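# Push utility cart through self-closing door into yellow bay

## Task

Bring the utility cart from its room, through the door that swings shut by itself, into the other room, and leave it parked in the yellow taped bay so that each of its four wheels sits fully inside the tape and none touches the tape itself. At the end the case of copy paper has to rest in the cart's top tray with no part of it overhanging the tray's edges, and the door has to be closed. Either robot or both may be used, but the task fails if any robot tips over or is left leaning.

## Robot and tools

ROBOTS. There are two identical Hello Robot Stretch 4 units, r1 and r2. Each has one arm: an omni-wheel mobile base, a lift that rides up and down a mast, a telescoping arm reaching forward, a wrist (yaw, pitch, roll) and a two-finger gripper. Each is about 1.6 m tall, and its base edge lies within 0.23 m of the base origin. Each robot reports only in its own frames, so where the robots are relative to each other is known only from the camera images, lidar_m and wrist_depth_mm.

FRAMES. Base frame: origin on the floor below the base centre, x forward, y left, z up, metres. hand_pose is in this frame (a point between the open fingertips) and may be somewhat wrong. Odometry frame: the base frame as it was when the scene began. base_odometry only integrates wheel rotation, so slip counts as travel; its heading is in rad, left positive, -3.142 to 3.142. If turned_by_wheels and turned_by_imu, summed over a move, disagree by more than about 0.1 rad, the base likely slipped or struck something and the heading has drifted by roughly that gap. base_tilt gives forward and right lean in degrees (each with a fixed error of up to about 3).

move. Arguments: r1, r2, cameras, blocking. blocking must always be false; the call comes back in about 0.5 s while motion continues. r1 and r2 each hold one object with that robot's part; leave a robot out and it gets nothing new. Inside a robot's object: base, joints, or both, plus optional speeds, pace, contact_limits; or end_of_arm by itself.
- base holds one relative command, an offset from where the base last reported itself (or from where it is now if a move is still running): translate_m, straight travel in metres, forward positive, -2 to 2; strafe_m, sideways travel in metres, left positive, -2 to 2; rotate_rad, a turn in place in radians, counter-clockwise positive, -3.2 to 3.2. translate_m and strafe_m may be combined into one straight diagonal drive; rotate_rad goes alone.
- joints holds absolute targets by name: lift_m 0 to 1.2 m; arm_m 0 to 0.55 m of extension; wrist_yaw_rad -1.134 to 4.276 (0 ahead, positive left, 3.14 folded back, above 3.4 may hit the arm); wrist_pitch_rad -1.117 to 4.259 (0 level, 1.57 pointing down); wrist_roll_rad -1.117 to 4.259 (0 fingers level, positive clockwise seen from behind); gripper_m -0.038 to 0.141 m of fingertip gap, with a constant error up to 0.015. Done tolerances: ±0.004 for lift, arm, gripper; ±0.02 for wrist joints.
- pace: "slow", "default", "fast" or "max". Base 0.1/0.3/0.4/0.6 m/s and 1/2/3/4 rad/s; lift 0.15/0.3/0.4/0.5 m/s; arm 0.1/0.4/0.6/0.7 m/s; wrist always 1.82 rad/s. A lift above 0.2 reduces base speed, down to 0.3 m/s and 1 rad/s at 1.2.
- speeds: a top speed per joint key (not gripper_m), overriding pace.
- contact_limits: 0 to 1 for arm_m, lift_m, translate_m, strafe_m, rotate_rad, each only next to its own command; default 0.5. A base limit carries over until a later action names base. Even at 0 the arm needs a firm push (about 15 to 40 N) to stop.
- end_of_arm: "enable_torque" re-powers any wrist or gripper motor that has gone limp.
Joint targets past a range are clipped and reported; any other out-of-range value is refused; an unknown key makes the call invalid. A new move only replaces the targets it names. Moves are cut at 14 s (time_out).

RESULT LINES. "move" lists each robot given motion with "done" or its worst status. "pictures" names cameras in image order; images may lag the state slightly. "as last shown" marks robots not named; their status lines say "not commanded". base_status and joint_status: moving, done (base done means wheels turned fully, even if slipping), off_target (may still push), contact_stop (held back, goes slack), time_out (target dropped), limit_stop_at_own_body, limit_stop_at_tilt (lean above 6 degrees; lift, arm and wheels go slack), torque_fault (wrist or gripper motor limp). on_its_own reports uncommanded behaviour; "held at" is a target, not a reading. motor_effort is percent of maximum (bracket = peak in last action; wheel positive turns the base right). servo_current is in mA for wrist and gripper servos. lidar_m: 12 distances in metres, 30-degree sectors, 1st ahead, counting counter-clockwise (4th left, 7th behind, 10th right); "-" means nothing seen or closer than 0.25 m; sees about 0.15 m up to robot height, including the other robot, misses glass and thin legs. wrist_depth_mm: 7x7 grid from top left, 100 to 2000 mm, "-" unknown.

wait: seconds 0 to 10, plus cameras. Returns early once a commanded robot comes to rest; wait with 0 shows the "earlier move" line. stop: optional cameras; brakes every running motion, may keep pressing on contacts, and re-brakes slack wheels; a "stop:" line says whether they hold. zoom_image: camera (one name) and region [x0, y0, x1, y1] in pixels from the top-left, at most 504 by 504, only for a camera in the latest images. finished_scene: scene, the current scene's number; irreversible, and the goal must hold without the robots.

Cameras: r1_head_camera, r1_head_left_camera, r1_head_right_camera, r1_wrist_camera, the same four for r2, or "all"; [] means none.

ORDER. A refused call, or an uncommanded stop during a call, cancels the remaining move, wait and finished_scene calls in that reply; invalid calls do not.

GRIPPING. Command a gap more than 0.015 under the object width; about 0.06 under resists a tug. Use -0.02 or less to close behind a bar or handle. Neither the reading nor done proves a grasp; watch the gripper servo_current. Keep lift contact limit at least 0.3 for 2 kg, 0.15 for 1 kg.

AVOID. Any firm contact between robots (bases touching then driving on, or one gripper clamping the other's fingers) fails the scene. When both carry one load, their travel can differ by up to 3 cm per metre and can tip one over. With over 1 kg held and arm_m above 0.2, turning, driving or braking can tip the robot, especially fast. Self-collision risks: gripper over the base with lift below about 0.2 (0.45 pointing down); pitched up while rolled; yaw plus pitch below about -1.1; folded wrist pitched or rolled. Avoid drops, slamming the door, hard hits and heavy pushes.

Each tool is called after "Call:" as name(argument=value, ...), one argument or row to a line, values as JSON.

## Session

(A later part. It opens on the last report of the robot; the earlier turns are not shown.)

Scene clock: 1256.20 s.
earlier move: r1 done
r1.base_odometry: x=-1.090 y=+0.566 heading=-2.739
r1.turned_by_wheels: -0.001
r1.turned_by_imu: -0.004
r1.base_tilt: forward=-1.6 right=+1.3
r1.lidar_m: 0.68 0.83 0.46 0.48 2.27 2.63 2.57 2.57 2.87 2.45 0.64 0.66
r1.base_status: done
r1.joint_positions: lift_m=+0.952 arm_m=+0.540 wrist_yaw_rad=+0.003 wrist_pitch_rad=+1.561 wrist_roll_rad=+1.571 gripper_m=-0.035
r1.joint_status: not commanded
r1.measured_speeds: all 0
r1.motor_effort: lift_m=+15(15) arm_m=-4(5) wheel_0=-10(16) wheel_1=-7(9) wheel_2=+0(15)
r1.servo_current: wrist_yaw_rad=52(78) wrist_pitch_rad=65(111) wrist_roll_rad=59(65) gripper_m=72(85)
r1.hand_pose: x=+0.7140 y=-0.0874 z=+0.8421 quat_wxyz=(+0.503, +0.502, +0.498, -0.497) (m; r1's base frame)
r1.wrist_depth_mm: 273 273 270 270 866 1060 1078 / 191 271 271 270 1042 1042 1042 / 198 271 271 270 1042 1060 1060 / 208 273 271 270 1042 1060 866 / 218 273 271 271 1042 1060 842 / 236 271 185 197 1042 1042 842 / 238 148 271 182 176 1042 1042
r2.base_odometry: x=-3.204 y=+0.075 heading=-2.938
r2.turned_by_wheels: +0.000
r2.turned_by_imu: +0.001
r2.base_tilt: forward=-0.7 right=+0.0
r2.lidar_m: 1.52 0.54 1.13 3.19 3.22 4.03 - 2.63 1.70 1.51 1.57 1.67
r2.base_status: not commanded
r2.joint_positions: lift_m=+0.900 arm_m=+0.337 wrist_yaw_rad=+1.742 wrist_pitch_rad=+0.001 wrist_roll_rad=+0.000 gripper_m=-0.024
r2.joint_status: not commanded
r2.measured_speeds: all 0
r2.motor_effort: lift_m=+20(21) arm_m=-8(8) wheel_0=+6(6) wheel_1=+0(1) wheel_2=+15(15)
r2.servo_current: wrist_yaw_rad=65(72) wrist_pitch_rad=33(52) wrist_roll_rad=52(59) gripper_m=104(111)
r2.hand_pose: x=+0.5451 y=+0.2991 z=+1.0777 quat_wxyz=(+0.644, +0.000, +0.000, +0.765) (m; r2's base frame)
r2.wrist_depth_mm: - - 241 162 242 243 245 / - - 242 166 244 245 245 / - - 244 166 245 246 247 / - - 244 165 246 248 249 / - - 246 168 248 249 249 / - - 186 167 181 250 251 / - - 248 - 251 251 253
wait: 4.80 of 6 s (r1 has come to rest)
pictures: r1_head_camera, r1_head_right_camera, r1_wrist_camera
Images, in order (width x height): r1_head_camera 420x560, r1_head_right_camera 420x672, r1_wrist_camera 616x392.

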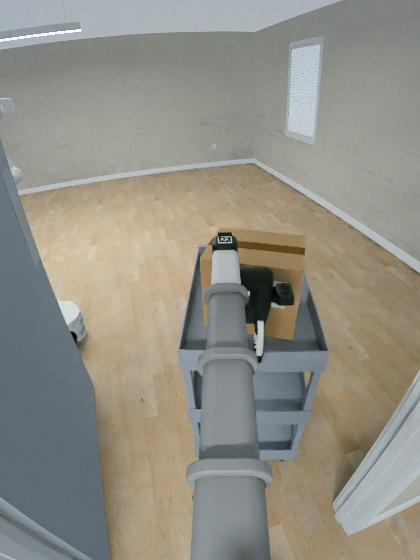

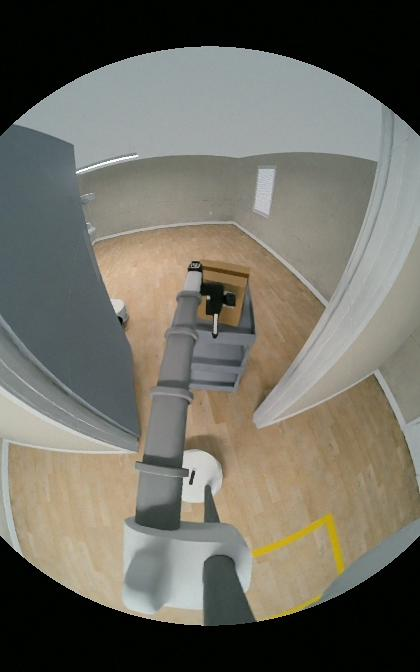

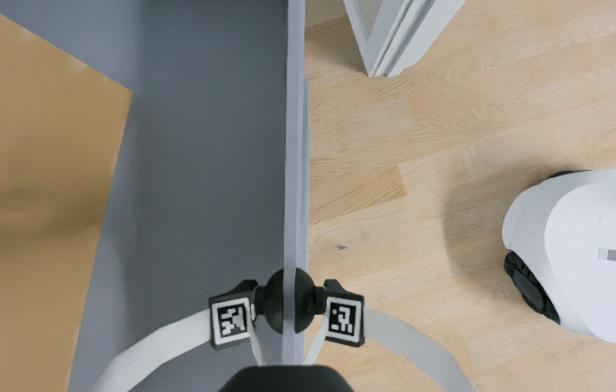

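Call:
move(
  blocking=false,
  r1={"base":{"translate_m":-0.3,"strafe_m":0.03},"pace":"slow"},
  cameras=[],
)

Call:
wait(
  seconds=5,
  cameras=["r1_head_camera","r1_wrist_camera","r1_head_right_camera"],
)

Scene clock: 1267.57 s.
move: r1 moving
r1.base_odometry: x=-1.078 y=+0.569 heading=-2.740
r1.turned_by_wheels: -0.001
r1.turned_by_imu: -0.001
r1.base_tilt: forward=-1.5 right=+1.3
r1.lidar_m: 0.70 0.82 0.46 0.46 2.25 2.61 2.56 2.55 2.88 2.44 0.63 0.64
r1.base_status: translate_m moving; strafe_m moving
r1.joint_positions: lift_m=+0.952 arm_m=+0.540 wrist_yaw_rad=+0.003 wrist_pitch_rad=+1.561 wrist_roll_rad=+1.571 gripper_m=-0.035
r1.joint_status: not commanded
r1.measured_speeds: translate_m=-0.048 strafe_m=+0.005 rotate_rad=+0.002 lift_m=+0.000 arm_m=+0.000 wrist_yaw_rad=+0.000 wrist_pitch_rad=+0.000 wrist_roll_rad=+0.000
r1.motor_effort: lift_m=+15(15) arm_m=-4(4) wheel_0=-12(14) wheel_1=-6(9) wheel_2=+6(6)
r1.servo_current: wrist_yaw_rad=46(65) wrist_pitch_rad=59(65) wrist_roll_rad=52(52) gripper_m=72(72)
r1.hand_pose: x=+0.7140 y=-0.0874 z=+0.8421 quat_wxyz=(+0.503, +0.502, +0.498, -0.497) (m; r1's base frame)
r1.wrist_depth_mm: 272 272 271 1042 866 1042 1060 / 199 273 271 1060 1060 1060 1060 / 206 272 270 1078 1060 1042 1078 / 218 272 271 1060 1042 1078 866 / 227 273 271 1060 1042 1060 854 / 238 271 185 193 1060 1042 854 / 255 154 271 200 152 1060 1060
r2: as last shown
r2.turned_by_imu: +0.000
r2.lidar_m: 1.51 0.55 1.14 3.19 3.22 4.00 - 2.62 1.73 1.55 1.56 1.65
r2.motor_effort: lift_m=+20(20) arm_m=-7(8) wheel_0=+5(6) wheel_1=+0(0) wheel_2=+15(15)
r2.servo_current: wrist_yaw_rad=46(65) wrist_pitch_rad=39(46) wrist_roll_rad=39(52) gripper_m=104(104)
r2.wrist_depth_mm: - - 242 163 243 244 245 / - - 243 165 244 245 245 / - - 243 166 246 245 246 / - - 246 165 246 247 248 / - - 246 169 248 249 250 / - - 186 167 181 249 251 / - - 248 - 250 252 251
pictures: none
No camera images: "cameras" was empty.

Scene clock: 1271.37 s.
earlier move: r1 done
r1.base_odometry: x=-0.802 y=+0.655 heading=-2.740
r1.turned_by_wheels: +0.000
r1.turned_by_imu: -0.003
r1.base_tilt: forward=-1.6 right=+1.3
r1.lidar_m: 0.70 0.62 0.59 1.03 2.16 2.49 2.27 2.28 2.63 2.55 1.12 0.71
r1.base_status: done
r1.joint_positions: lift_m=+0.952 arm_m=+0.540 wrist_yaw_rad=+0.003 wrist_pitch_rad=+1.563 wrist_roll_rad=+1.571 gripper_m=-0.035
r1.joint_status: not commanded
r1.measured_speeds: all 0
r1.motor_effort: lift_m=+15(15) arm_m=-4(4) wheel_0=-12(15) wheel_1=-5(10) wheel_2=+0(7)
r1.servo_current: wrist_yaw_rad=52(78) wrist_pitch_rad=52(65) wrist_roll_rad=39(65) gripper_m=72(78)
r1.hand_pose: x=+0.7135 y=-0.0874 z=+0.8421 quat_wxyz=(+0.503, +0.501, +0.499, -0.497) (m; r1's base frame)
r1.wrist_depth_mm: 206 271 272 271 1060 1060 1042 / 216 271 271 271 1042 1042 1042 / 227 272 271 1060 1060 1060 1060 / 240 271 271 1060 1060 1078 866 / 251 272 272 272 1060 1060 831 / 265 270 183 197 1060 1060 854 / 272 149 270 182 175 1042 1042
r2.base_odometry: x=-3.204 y=+0.075 heading=-2.938
r2.turned_by_wheels: +0.000
r2.turned_by_imu: +0.001
r2.base_tilt: forward=-0.7 right=+0.1
r2.lidar_m: 1.51 0.55 1.29 3.19 3.26 4.05 - 2.63 1.71 1.53 1.57 1.65
r2.base_status: not commanded
r2.joint_positions: lift_m=+0.900 arm_m=+0.337 wrist_yaw_rad=+1.742 wrist_pitch_rad=+0.001 wrist_roll_rad=+0.000 gripper_m=-0.024
r2.joint_status: not commanded
r2.measured_speeds: all 0
r2.motor_effort: lift_m=+20(21) arm_m=-8(8) wheel_0=+5(6) wheel_1=+0(1) wheel_2=+15(15)
r2.servo_current: wrist_yaw_rad=46(78) wrist_pitch_rad=46(46) wrist_roll_rad=46(65) gripper_m=104(111)
r2.hand_pose: x=+0.5451 y=+0.2991 z=+1.0777 quat_wxyz=(+0.644, +0.000, +0.000, +0.765) (m; r2's base frame)
r2.wrist_depth_mm: - - 241 162 242 244 244 / - - 243 165 244 245 245 / - - 244 167 245 245 247 / - - 245 165 247 247 248 / - - 247 168 247 250 250 / - - 186 167 181 249 252 / - - 248 - 250 251 252
wait: 3.80 of 5 s (r1 has come to rest)
pictures: r1_head_camera, r1_head_right_camera, r1_wrist_camera
Images, in order (width x height): r1_head_camera 420x560, r1_head_right_camera 420x672, r1_wrist_camera 616x392.

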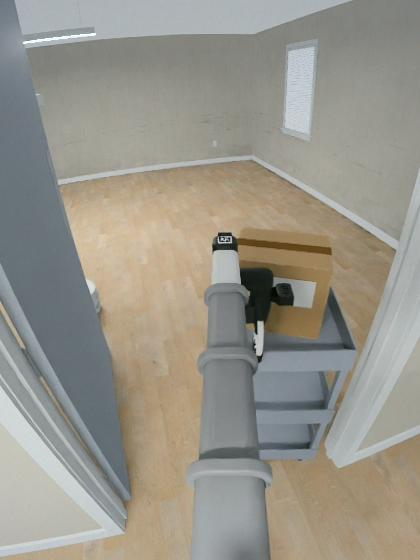

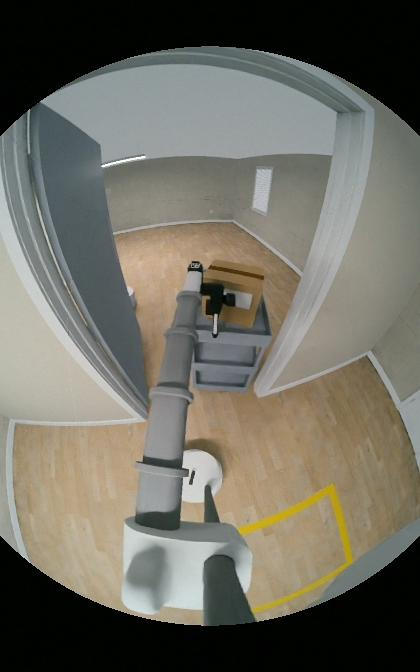

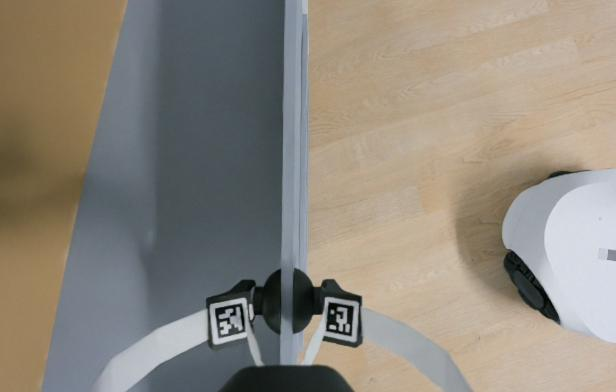

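Call:
move(
  blocking=false,
  r1={"base":{"translate_m":-0.15,"strafe_m":0.06},"joints":{"wrist_yaw_rad":0.15},"speeds":{"wrist_yaw_rad":0.07},"pace":"slow"},
  cameras=[],
)

Call:
wait(
  seconds=3,
  cameras=["r1_head_camera","r1_wrist_camera","r1_head_right_camera"],
)

Scene clock: 1284.37 s.
move: r1 moving
r1.base_odometry: x=-0.789 y=+0.655 heading=-2.742
r1.turned_by_wheels: -0.001
r1.turned_by_imu: -0.002
r1.base_tilt: forward=-1.5 right=+1.3
r1.lidar_m: 0.70 0.63 0.61 1.06 2.14 2.45 2.26 2.28 2.63 2.57 1.12 0.74
r1.base_status: translate_m moving; strafe_m moving
r1.joint_positions: lift_m=+0.952 arm_m=+0.540 wrist_yaw_rad=+0.030 wrist_pitch_rad=+1.562 wrist_roll_rad=+1.571 gripper_m=-0.035
r1.joint_status: wrist_yaw_rad moving
r1.measured_speeds: translate_m=-0.048 strafe_m=+0.020 rotate_rad=+0.000 lift_m=+0.000 arm_m=+0.000 wrist_yaw_rad=+0.071 wrist_pitch_rad=-0.005 wrist_roll_rad=+0.000
r1.motor_effort: lift_m=+15(15) arm_m=-4(4) wheel_0=-13(14) wheel_1=-5(8) wheel_2=+3(5)
r1.servo_current: wrist_yaw_rad=52(65) wrist_pitch_rad=59(59) wrist_roll_rad=39(59) gripper_m=65(72)
r1.hand_pose: x=+0.7159 y=-0.0873 z=+0.8421 quat_wxyz=(+0.509, +0.495, +0.505, -0.490) (m; r1's base frame)
r1.wrist_depth_mm: 208 271 273 272 1060 1042 1042 / 220 272 272 1060 1060 1042 1042 / 230 273 272 1060 1042 1060 1042 / 246 272 271 1042 1078 1060 931 / 259 272 272 1060 1042 1060 831 / 274 271 183 194 1042 1042 842 / 272 154 270 184 160 1042 1042
r2: as last shown
r2.turned_by_imu: +0.000
r2.lidar_m: 1.51 0.56 1.28 3.19 3.25 4.03 - 2.61 1.68 1.54 1.55 1.67
r2.motor_effort: lift_m=+20(20) arm_m=-8(8) wheel_0=+6(6) wheel_1=+0(1) wheel_2=+15(15)
r2.servo_current: wrist_yaw_rad=52(65) wrist_pitch_rad=33(46) wrist_roll_rad=46(52) gripper_m=104(111)
r2.wrist_depth_mm: - - 241 163 242 244 244 / - - 242 165 244 244 244 / - - 242 167 245 246 246 / - - 244 165 247 247 249 / - - 246 168 248 249 249 / - - 186 167 181 250 250 / - - 249 - 250 251 252
pictures: none
No camera images: "cameras" was empty.

Scene clock: 1286.70 s.
earlier move: r1 done
r1.base_odometry: x=-0.641 y=+0.658 heading=-2.742
r1.turned_by_wheels: +0.000
r1.turned_by_imu: -0.002
r1.base_tilt: forward=-1.6 right=+1.3
r1.lidar_m: 0.69 0.66 0.74 1.28 2.05 2.37 2.16 2.15 2.49 2.67 1.39 0.73
r1.base_status: done
r1.joint_positions: lift_m=+0.952 arm_m=+0.540 wrist_yaw_rad=+0.147 wrist_pitch_rad=+1.562 wrist_roll_rad=+1.571 gripper_m=-0.035
r1.joint_status: all done
r1.measured_speeds: all 0
r1.motor_effort: lift_m=+15(15) arm_m=-4(4) wheel_0=-11(17) wheel_1=-6(10) wheel_2=-2(6)
r1.servo_current: wrist_yaw_rad=52(85) wrist_pitch_rad=46(65) wrist_roll_rad=39(65) gripper_m=65(78)
r1.hand_pose: x=+0.7261 y=-0.0861 z=+0.8421 quat_wxyz=(+0.537, +0.464, +0.533, -0.460) (m; r1's base frame)
r1.wrist_depth_mm: 216 272 271 271 1042 1042 1060 / 229 272 268 271 1078 1060 1060 / 245 272 272 268 1042 1060 1042 / 263 271 271 270 1060 1042 1042 / 271 272 272 270 1060 1060 842 / 272 270 182 198 180 1060 842 / - 139 161 183 1025 1060 1042
r2.base_odometry: x=-3.204 y=+0.075 heading=-2.938
r2.turned_by_wheels: +0.000
r2.turned_by_imu: +0.000
r2.base_tilt: forward=-0.7 right=+0.1
r2.lidar_m: 1.50 0.57 1.37 3.20 3.25 4.02 - 2.61 1.68 1.54 1.58 1.67
r2.base_status: not commanded
r2.joint_positions: lift_m=+0.900 arm_m=+0.337 wrist_yaw_rad=+1.742 wrist_pitch_rad=+0.001 wrist_roll_rad=+0.000 gripper_m=-0.024
r2.joint_status: not commanded
r2.measured_speeds: all 0
r2.motor_effort: lift_m=+20(21) arm_m=-8(8) wheel_0=+6(6) wheel_1=+0(1) wheel_2=+14(15)
r2.servo_current: wrist_yaw_rad=59(65) wrist_pitch_rad=39(46) wrist_roll_rad=46(59) gripper_m=104(111)
r2.hand_pose: x=+0.5451 y=+0.2991 z=+1.0777 quat_wxyz=(+0.644, +0.000, +0.000, +0.765) (m; r2's base frame)
r2.wrist_depth_mm: - - 240 163 243 244 244 / - - 242 166 244 244 245 / - - 243 167 244 246 247 / - - 244 165 247 248 248 / - - 246 168 247 248 250 / - - 186 167 181 249 250 / - - 248 - 250 252 252
wait: 2.33 of 3 s (r1 has come to rest)
pictures: r1_head_camera, r1_head_right_camera, r1_wrist_camera
Images, in order (width x height): r1_head_camera 420x560, r1_head_right_camera 420x672, r1_wrist_camera 616x392.

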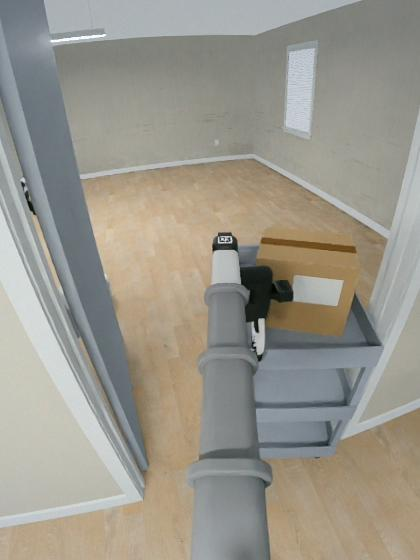

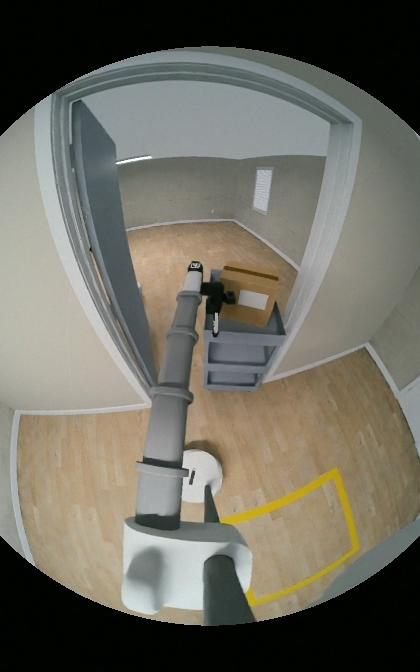

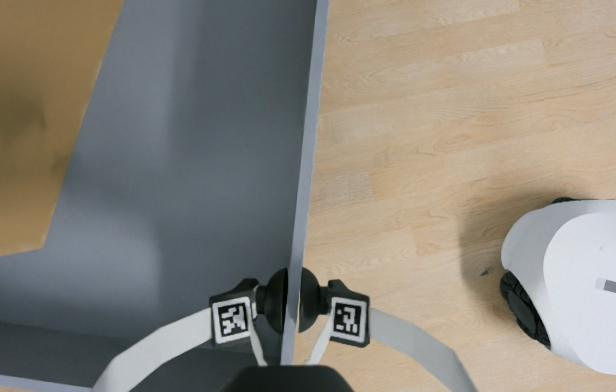

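Call:
move(
  blocking=false,
  r1={"joints":{"gripper_m":0.08}},
  cameras=[],
)

Call:
wait(
  seconds=1.5,
  cameras=[],
)

Call:
move(
  blocking=false,
  r1={"joints":{"lift_m":1.05},"pace":"slow"},
  cameras=[],
)

Call:
wait(
  seconds=2,
  cameras=[],
)

Call:
move(
  blocking=false,
  r1={"base":{"translate_m":0.25,"strafe_m":0.1},"joints":{"wrist_yaw_rad":0.08,"wrist_roll_rad":0}},
  cameras=[],
)

Call:
wait(
  seconds=3,
  cameras=["r1_wrist_camera","r1_head_camera"],
)

Scene clock: 1307.30 s.
move: r1 moving
r1.base_odometry: x=-0.641 y=+0.658 heading=-2.741
r1.turned_by_wheels: +0.001
r1.turned_by_imu: +0.000
r1.base_tilt: forward=-1.6 right=+1.3
r1.lidar_m: 0.68 0.67 0.73 1.29 2.04 2.36 2.16 2.15 2.49 2.64 1.39 0.72
r1.base_status: not commanded
r1.joint_positions: lift_m=+0.952 arm_m=+0.540 wrist_yaw_rad=+0.147 wrist_pitch_rad=+1.563 wrist_roll_rad=+1.571 gripper_m=-0.010
r1.joint_status: gripper_m moving
r1.measured_speeds: translate_m=+0.000 strafe_m=+0.000 rotate_rad=+0.003 lift_m=+0.000 arm_m=+0.000 wrist_yaw_rad=+0.000 wrist_pitch_rad=+0.012 wrist_roll_rad=+0.000
r1.motor_effort: lift_m=+15(15) arm_m=-4(4) wheel_0=-8(11) wheel_1=-4(6) wheel_2=-2(3)
r1.servo_current: wrist_yaw_rad=59(59) wrist_pitch_rad=52(59) wrist_roll_rad=46(65) gripper_m=59(65)
r1.hand_pose: x=+0.7260 y=-0.0861 z=+0.8421 quat_wxyz=(+0.537, +0.464, +0.534, -0.460) (m; r1's base frame)
r1.wrist_depth_mm: 214 271 270 271 1042 1060 1060 / 229 270 270 270 1060 1060 1060 / 246 270 271 271 1060 1060 1060 / 264 271 270 270 1060 1078 1060 / 272 271 272 270 1042 1060 842 / 271 271 189 200 1060 1042 842 / - 138 163 160 157 1060 1042
r2: as last shown
r2.base_tilt: forward=-0.6 right=+0.0
r2.lidar_m: 1.50 0.57 1.39 3.19 3.25 4.04 - 2.61 1.73 1.55 1.57 1.68
r2.motor_effort: lift_m=+20(20) arm_m=-8(8) wheel_0=+5(6) wheel_1=+0(0) wheel_2=+15(15)
r2.servo_current: wrist_yaw_rad=52(65) wrist_pitch_rad=33(46) wrist_roll_rad=52(52) gripper_m=104(104)
r2.wrist_depth_mm: - - 241 162 243 244 244 / - - 242 165 243 245 246 / - - 243 167 245 247 247 / - - 244 164 246 248 248 / - - 246 168 248 249 249 / - - 186 167 182 249 251 / - - 248 - 249 250 253
pictures: none
No camera images: "cameras" was empty.

Scene clock: 1308.63 s.
earlier move: r1 done
r1.base_odometry: x=-0.641 y=+0.658 heading=-2.741
r1.turned_by_wheels: +0.000
r1.turned_by_imu: +0.000
r1.base_tilt: forward=-1.6 right=+1.3
r1.lidar_m: 0.70 0.66 0.74 1.29 2.04 2.36 2.14 2.16 2.50 2.65 1.41 0.75
r1.base_status: not commanded
r1.joint_positions: lift_m=+0.952 arm_m=+0.540 wrist_yaw_rad=+0.148 wrist_pitch_rad=+1.568 wrist_roll_rad=+1.571 gripper_m=+0.080
r1.joint_status: all done
r1.measured_speeds: all 0
r1.motor_effort: lift_m=+15(15) arm_m=-4(4) wheel_0=-5(11) wheel_1=-2(6) wheel_2=-1(3)
r1.servo_current: wrist_yaw_rad=52(59) wrist_pitch_rad=33(59) wrist_roll_rad=46(65) gripper_m=39(85)
r1.hand_pose: x=+0.7245 y=-0.0864 z=+0.8421 quat_wxyz=(+0.536, +0.463, +0.535, -0.461) (m; r1's base frame)
r1.wrist_depth_mm: 211 268 268 270 1060 1060 1060 / 228 270 268 268 1078 1060 1078 / 246 268 270 270 1060 1042 1060 / 266 270 270 270 1060 1042 1042 / 268 268 268 268 1042 1060 842 / 270 268 215 268 195 1060 842 / - 149 - 138 1060 1060 854
r2.base_odometry: x=-3.204 y=+0.075 heading=-2.938
r2.turned_by_wheels: +0.000
r2.turned_by_imu: +0.000
r2.base_tilt: forward=-0.6 right=+0.0
r2.lidar_m: 1.52 0.56 1.36 3.20 3.22 4.03 - 2.61 1.71 1.55 1.54 1.65
r2.base_status: not commanded
r2.joint_positions: lift_m=+0.900 arm_m=+0.337 wrist_yaw_rad=+1.742 wrist_pitch_rad=+0.001 wrist_roll_rad=+0.000 gripper_m=-0.024
r2.joint_status: not commanded
r2.measured_speeds: all 0
r2.motor_effort: lift_m=+21(21) arm_m=-8(8) wheel_0=+6(6) wheel_1=+0(1) wheel_2=+15(15)
r2.servo_current: wrist_yaw_rad=59(72) wrist_pitch_rad=39(46) wrist_roll_rad=52(59) gripper_m=98(104)
r2.hand_pose: x=+0.5451 y=+0.2991 z=+1.0777 quat_wxyz=(+0.644, +0.000, +0.000, +0.765) (m; r2's base frame)
r2.wrist_depth_mm: - - 241 162 243 244 245 / - - 242 165 244 246 246 / - - 243 167 246 246 248 / - - 245 165 247 248 249 / - - 246 168 247 248 249 / - - 186 167 181 250 251 / - - 249 - 251 251 252
wait: 1.33 of 1.5 s (r1 has come to rest)
pictures: none
No camera images: "cameras" was empty.

Scene clock: 1309.13 s.
move: r1 moving
r1.base_odometry: x=-0.641 y=+0.658 heading=-2.741
r1.turned_by_wheels: +0.000
r1.turned_by_imu: +0.000
r1.base_tilt: forward=-1.6 right=+1.3
r1.lidar_m: 0.70 0.67 0.74 1.28 2.05 2.36 2.15 2.14 2.47 2.67 1.37 0.75
r1.base_status: not commanded
r1.joint_positions: lift_m=+0.977 arm_m=+0.540 wrist_yaw_rad=+0.148 wrist_pitch_rad=+1.568 wrist_roll_rad=+1.571 gripper_m=+0.080
r1.joint_status: lift_m moving
r1.measured_speeds: translate_m=+0.000 strafe_m=+0.000 rotate_rad=+0.000 lift_m=+0.097 arm_m=+0.000 wrist_yaw_rad=+0.000 wrist_pitch_rad=+0.000 wrist_roll_rad=+0.000
r1.motor_effort: lift_m=+26(26) arm_m=-4(4) wheel_0=-4(5) wheel_1=-2(2) wheel_2=-1(1)
r1.servo_current: wrist_yaw_rad=46(78) wrist_pitch_rad=39(46) wrist_roll_rad=52(59) gripper_m=46(46)
r1.hand_pose: x=+0.7245 y=-0.0864 z=+0.8667 quat_wxyz=(+0.536, +0.463, +0.535, -0.461) (m; r1's base frame)
r1.wrist_depth_mm: 211 283 291 291 1060 1078 1118 / 227 290 291 290 1060 1078 1060 / 246 293 291 293 1078 1098 1098 / 266 291 291 291 1098 1078 1078 / 290 291 291 291 1060 1098 866 / 291 291 214 291 195 1008 854 / 1078 165 183 138 1078 1078 891
r2: as last shown
r2.base_tilt: forward=-0.6 right=+0.1
r2.lidar_m: 1.51 0.56 1.38 3.18 3.21 4.03 - 2.62 1.72 1.55 1.58 1.67
r2.motor_effort: lift_m=+20(20) arm_m=-8(8) wheel_0=+6(6) wheel_1=+0(0) wheel_2=+15(15)
r2.servo_current: wrist_yaw_rad=52(65) wrist_pitch_rad=39(46) wrist_roll_rad=39(59) gripper_m=98(104)
r2.wrist_depth_mm: - - 241 163 242 243 244 / - - 242 165 243 245 245 / - - 243 167 245 246 247 / - - 246 165 246 247 249 / - - 246 169 247 248 250 / - - 186 167 182 250 252 / - - 249 - 249 252 252
pictures: none
No camera images: "cameras" was empty.

Scene clock: 1310.33 s.
earlier move: r1 done
r1.base_odometry: x=-0.641 y=+0.658 heading=-2.741
r1.turned_by_wheels: +0.000
r1.turned_by_imu: +0.000
r1.base_tilt: forward=-1.6 right=+1.2
r1.lidar_m: 0.71 0.67 0.74 1.27 2.06 2.36 2.16 2.16 2.46 2.65 1.40 0.74
r1.base_status: not commanded
r1.joint_positions: lift_m=+1.050 arm_m=+0.540 wrist_yaw_rad=+0.148 wrist_pitch_rad=+1.568 wrist_roll_rad=+1.571 gripper_m=+0.080
r1.joint_status: all done
r1.measured_speeds: all 0
r1.motor_effort: lift_m=+24(27) arm_m=-4(4) wheel_0=-5(5) wheel_1=-2(3) wheel_2=-1(1)
r1.servo_current: wrist_yaw_rad=46(78) wrist_pitch_rad=46(46) wrist_roll_rad=46(65) gripper_m=46(52)
r1.hand_pose: x=+0.7245 y=-0.0864 z=+0.9393 quat_wxyz=(+0.536, +0.463, +0.535, -0.461) (m; r1's base frame)
r1.wrist_depth_mm: 211 297 366 368 1138 1160 1160 / 228 314 364 366 1160 1160 1160 / 247 351 366 366 1160 1138 1138 / 266 366 366 364 1138 1160 1182 / 368 366 366 366 1138 1098 946 / 1160 1138 211 1138 195 1025 946 / 1138 1138 1118 143 1138 1138 946
r2.base_odometry: x=-3.204 y=+0.075 heading=-2.938
r2.turned_by_wheels: +0.000
r2.turned_by_imu: +0.000
r2.base_tilt: forward=-0.6 right=+0.0
r2.lidar_m: 1.49 0.54 1.37 3.19 3.24 4.04 - 2.61 1.72 1.55 1.56 1.66
r2.base_status: not commanded
r2.joint_positions: lift_m=+0.900 arm_m=+0.337 wrist_yaw_rad=+1.742 wrist_pitch_rad=+0.001 wrist_roll_rad=+0.000 gripper_m=-0.024
r2.joint_status: not commanded
r2.measured_speeds: all 0
r2.motor_effort: lift_m=+20(20) arm_m=-8(8) wheel_0=+5(6) wheel_1=+0(0) wheel_2=+15(15)
r2.servo_current: wrist_yaw_rad=46(65) wrist_pitch_rad=39(46) wrist_roll_rad=39(59) gripper_m=104(111)
r2.hand_pose: x=+0.5451 y=+0.2991 z=+1.0777 quat_wxyz=(+0.644, +0.000, +0.000, +0.765) (m; r2's base frame)
r2.wrist_depth_mm: - - 242 163 242 243 244 / - - 243 165 244 245 245 / - - 243 167 245 246 247 / - - 245 164 245 247 249 / - - 247 168 248 249 250 / - - 186 167 181 250 251 / - - 249 - 250 250 252
wait: 1.20 of 2 s (r1 has come to rest)
pictures: none
No camera images: "cameras" was empty.

Scene clock: 1310.83 s.
move: r1 moving
r1.base_odometry: x=-0.665 y=+0.634 heading=-2.741
r1.turned_by_wheels: +0.000
r1.turned_by_imu: +0.000
r1.base_tilt: forward=-1.6 right=+1.2
r1.lidar_m: 0.67 0.64 0.69 1.21 2.05 2.35 2.18 2.19 2.50 2.67 1.33 0.69
r1.base_status: translate_m moving; strafe_m moving
r1.joint_positions: lift_m=+1.050 arm_m=+0.540 wrist_yaw_rad=+0.082 wrist_pitch_rad=+1.569 wrist_roll_rad=+0.989 gripper_m=+0.080
r1.joint_status: wrist_yaw_rad moving; wrist_roll_rad moving
r1.measured_speeds: translate_m=+0.121 strafe_m=+0.047 rotate_rad=+0.002 lift_m=+0.000 arm_m=+0.000 wrist_yaw_rad=+0.000 wrist_pitch_rad=+0.000 wrist_roll_rad=-1.819
r1.motor_effort: lift_m=+24(24) arm_m=-4(4) wheel_0=+5(6) wheel_1=+7(9) wheel_2=-8(8)
r1.servo_current: wrist_yaw_rad=33(78) wrist_pitch_rad=46(52) wrist_roll_rad=98(124) gripper_m=46(46)
r1.hand_pose: x=+0.7187 y=-0.0871 z=+0.9393 quat_wxyz=(+0.636, +0.310, +0.635, -0.309) (m; r1's base frame)
r1.wrist_depth_mm: 165 210 276 366 370 366 1160 / 199 246 357 366 366 1160 1138 / 364 368 366 366 368 1160 1160 / 1160 366 366 366 1160 1160 1138 / 1182 1138 364 368 1138 1138 1160 / 1160 1138 196 366 196 1118 1160 / - 149 - 151 1182 960 960
r2: as last shown
r2.lidar_m: 1.51 0.56 1.37 3.19 3.22 4.05 - 2.60 1.70 1.56 1.57 1.65
r2.servo_current: wrist_yaw_rad=65(65) wrist_pitch_rad=39(46) wrist_roll_rad=46(59) gripper_m=104(111)
r2.wrist_depth_mm: - - 241 163 243 244 244 / - - 243 166 244 245 245 / - - 244 167 246 246 248 / - - 245 165 247 247 249 / - - 246 169 248 248 249 / - - 186 167 182 251 251 / - - 248 - 250 251 253
pictures: none
No camera images: "cameras" was empty.

Scene clock: 1312.63 s.
earlier move: r1 done
r1.base_odometry: x=-0.832 y=+0.469 heading=-2.741
r1.turned_by_wheels: +0.000
r1.turned_by_imu: +0.000
r1.base_tilt: forward=-1.6 right=+1.3
r1.lidar_m: 0.49 0.41 0.41 0.75 2.02 2.33 2.41 2.42 2.78 2.68 0.65 0.48
r1.base_status: done
r1.joint_positions: lift_m=+1.050 arm_m=+0.540 wrist_yaw_rad=+0.082 wrist_pitch_rad=+1.569 wrist_roll_rad=+0.002 gripper_m=+0.080
r1.joint_status: all done
r1.measured_speeds: all 0
r1.motor_effort: lift_m=+24(24) arm_m=-4(4) wheel_0=+2(7) wheel_1=+0(10) wheel_2=+1(11)
r1.servo_current: wrist_yaw_rad=46(78) wrist_pitch_rad=46(52) wrist_roll_rad=39(124) gripper_m=46(46)
r1.hand_pose: x=+0.7187 y=-0.0871 z=+0.9394 quat_wxyz=(+0.707, -0.028, +0.706, +0.028) (m; r1's base frame)
r1.wrist_depth_mm: - 1138 1160 1138 364 366 366 / - 1160 1138 1182 366 364 252 / - 1160 1160 1160 366 343 236 / - 1182 1138 1160 366 300 229 / - 1182 1160 1160 366 285 208 / - - 199 1182 186 248 197 / 554 165 1160 144 368 211 181
r2.base_odometry: x=-3.204 y=+0.075 heading=-2.938
r2.turned_by_wheels: +0.000
r2.turned_by_imu: +0.000
r2.base_tilt: forward=-0.6 right=+0.1
r2.lidar_m: 1.52 0.56 1.37 3.20 3.21 4.01 - 2.62 1.71 1.54 1.57 1.64
r2.base_status: not commanded
r2.joint_positions: lift_m=+0.900 arm_m=+0.337 wrist_yaw_rad=+1.742 wrist_pitch_rad=+0.001 wrist_roll_rad=+0.000 gripper_m=-0.024
r2.joint_status: not commanded
r2.measured_speeds: all 0
r2.motor_effort: lift_m=+20(20) arm_m=-8(8) wheel_0=+5(6) wheel_1=+0(0) wheel_2=+15(15)
r2.servo_current: wrist_yaw_rad=52(72) wrist_pitch_rad=39(46) wrist_roll_rad=59(59) gripper_m=104(111)
r2.hand_pose: x=+0.5451 y=+0.2991 z=+1.0777 quat_wxyz=(+0.644, +0.000, +0.000, +0.765) (m; r2's base frame)
r2.wrist_depth_mm: - - 240 163 243 244 244 / - - 242 165 244 245 245 / - - 243 166 245 246 246 / - - 244 165 247 248 248 / - - 246 169 248 249 250 / - - 185 167 181 250 251 / - - 249 - 250 251 251
wait: 1.80 of 3 s (r1 has come to rest)
pictures: r1_head_camera, r1_wrist_camera
Images, in order (width x height): r1_head_camera 420x560, r1_wrist_camera 616x392.

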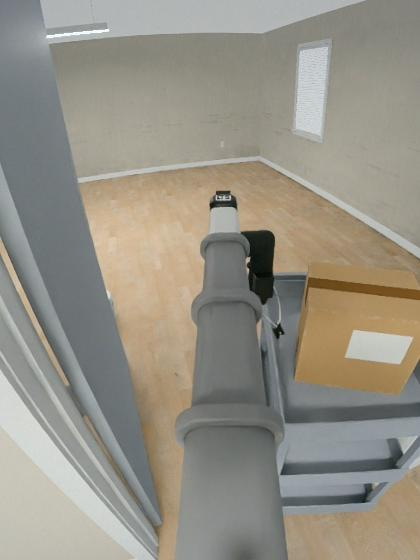

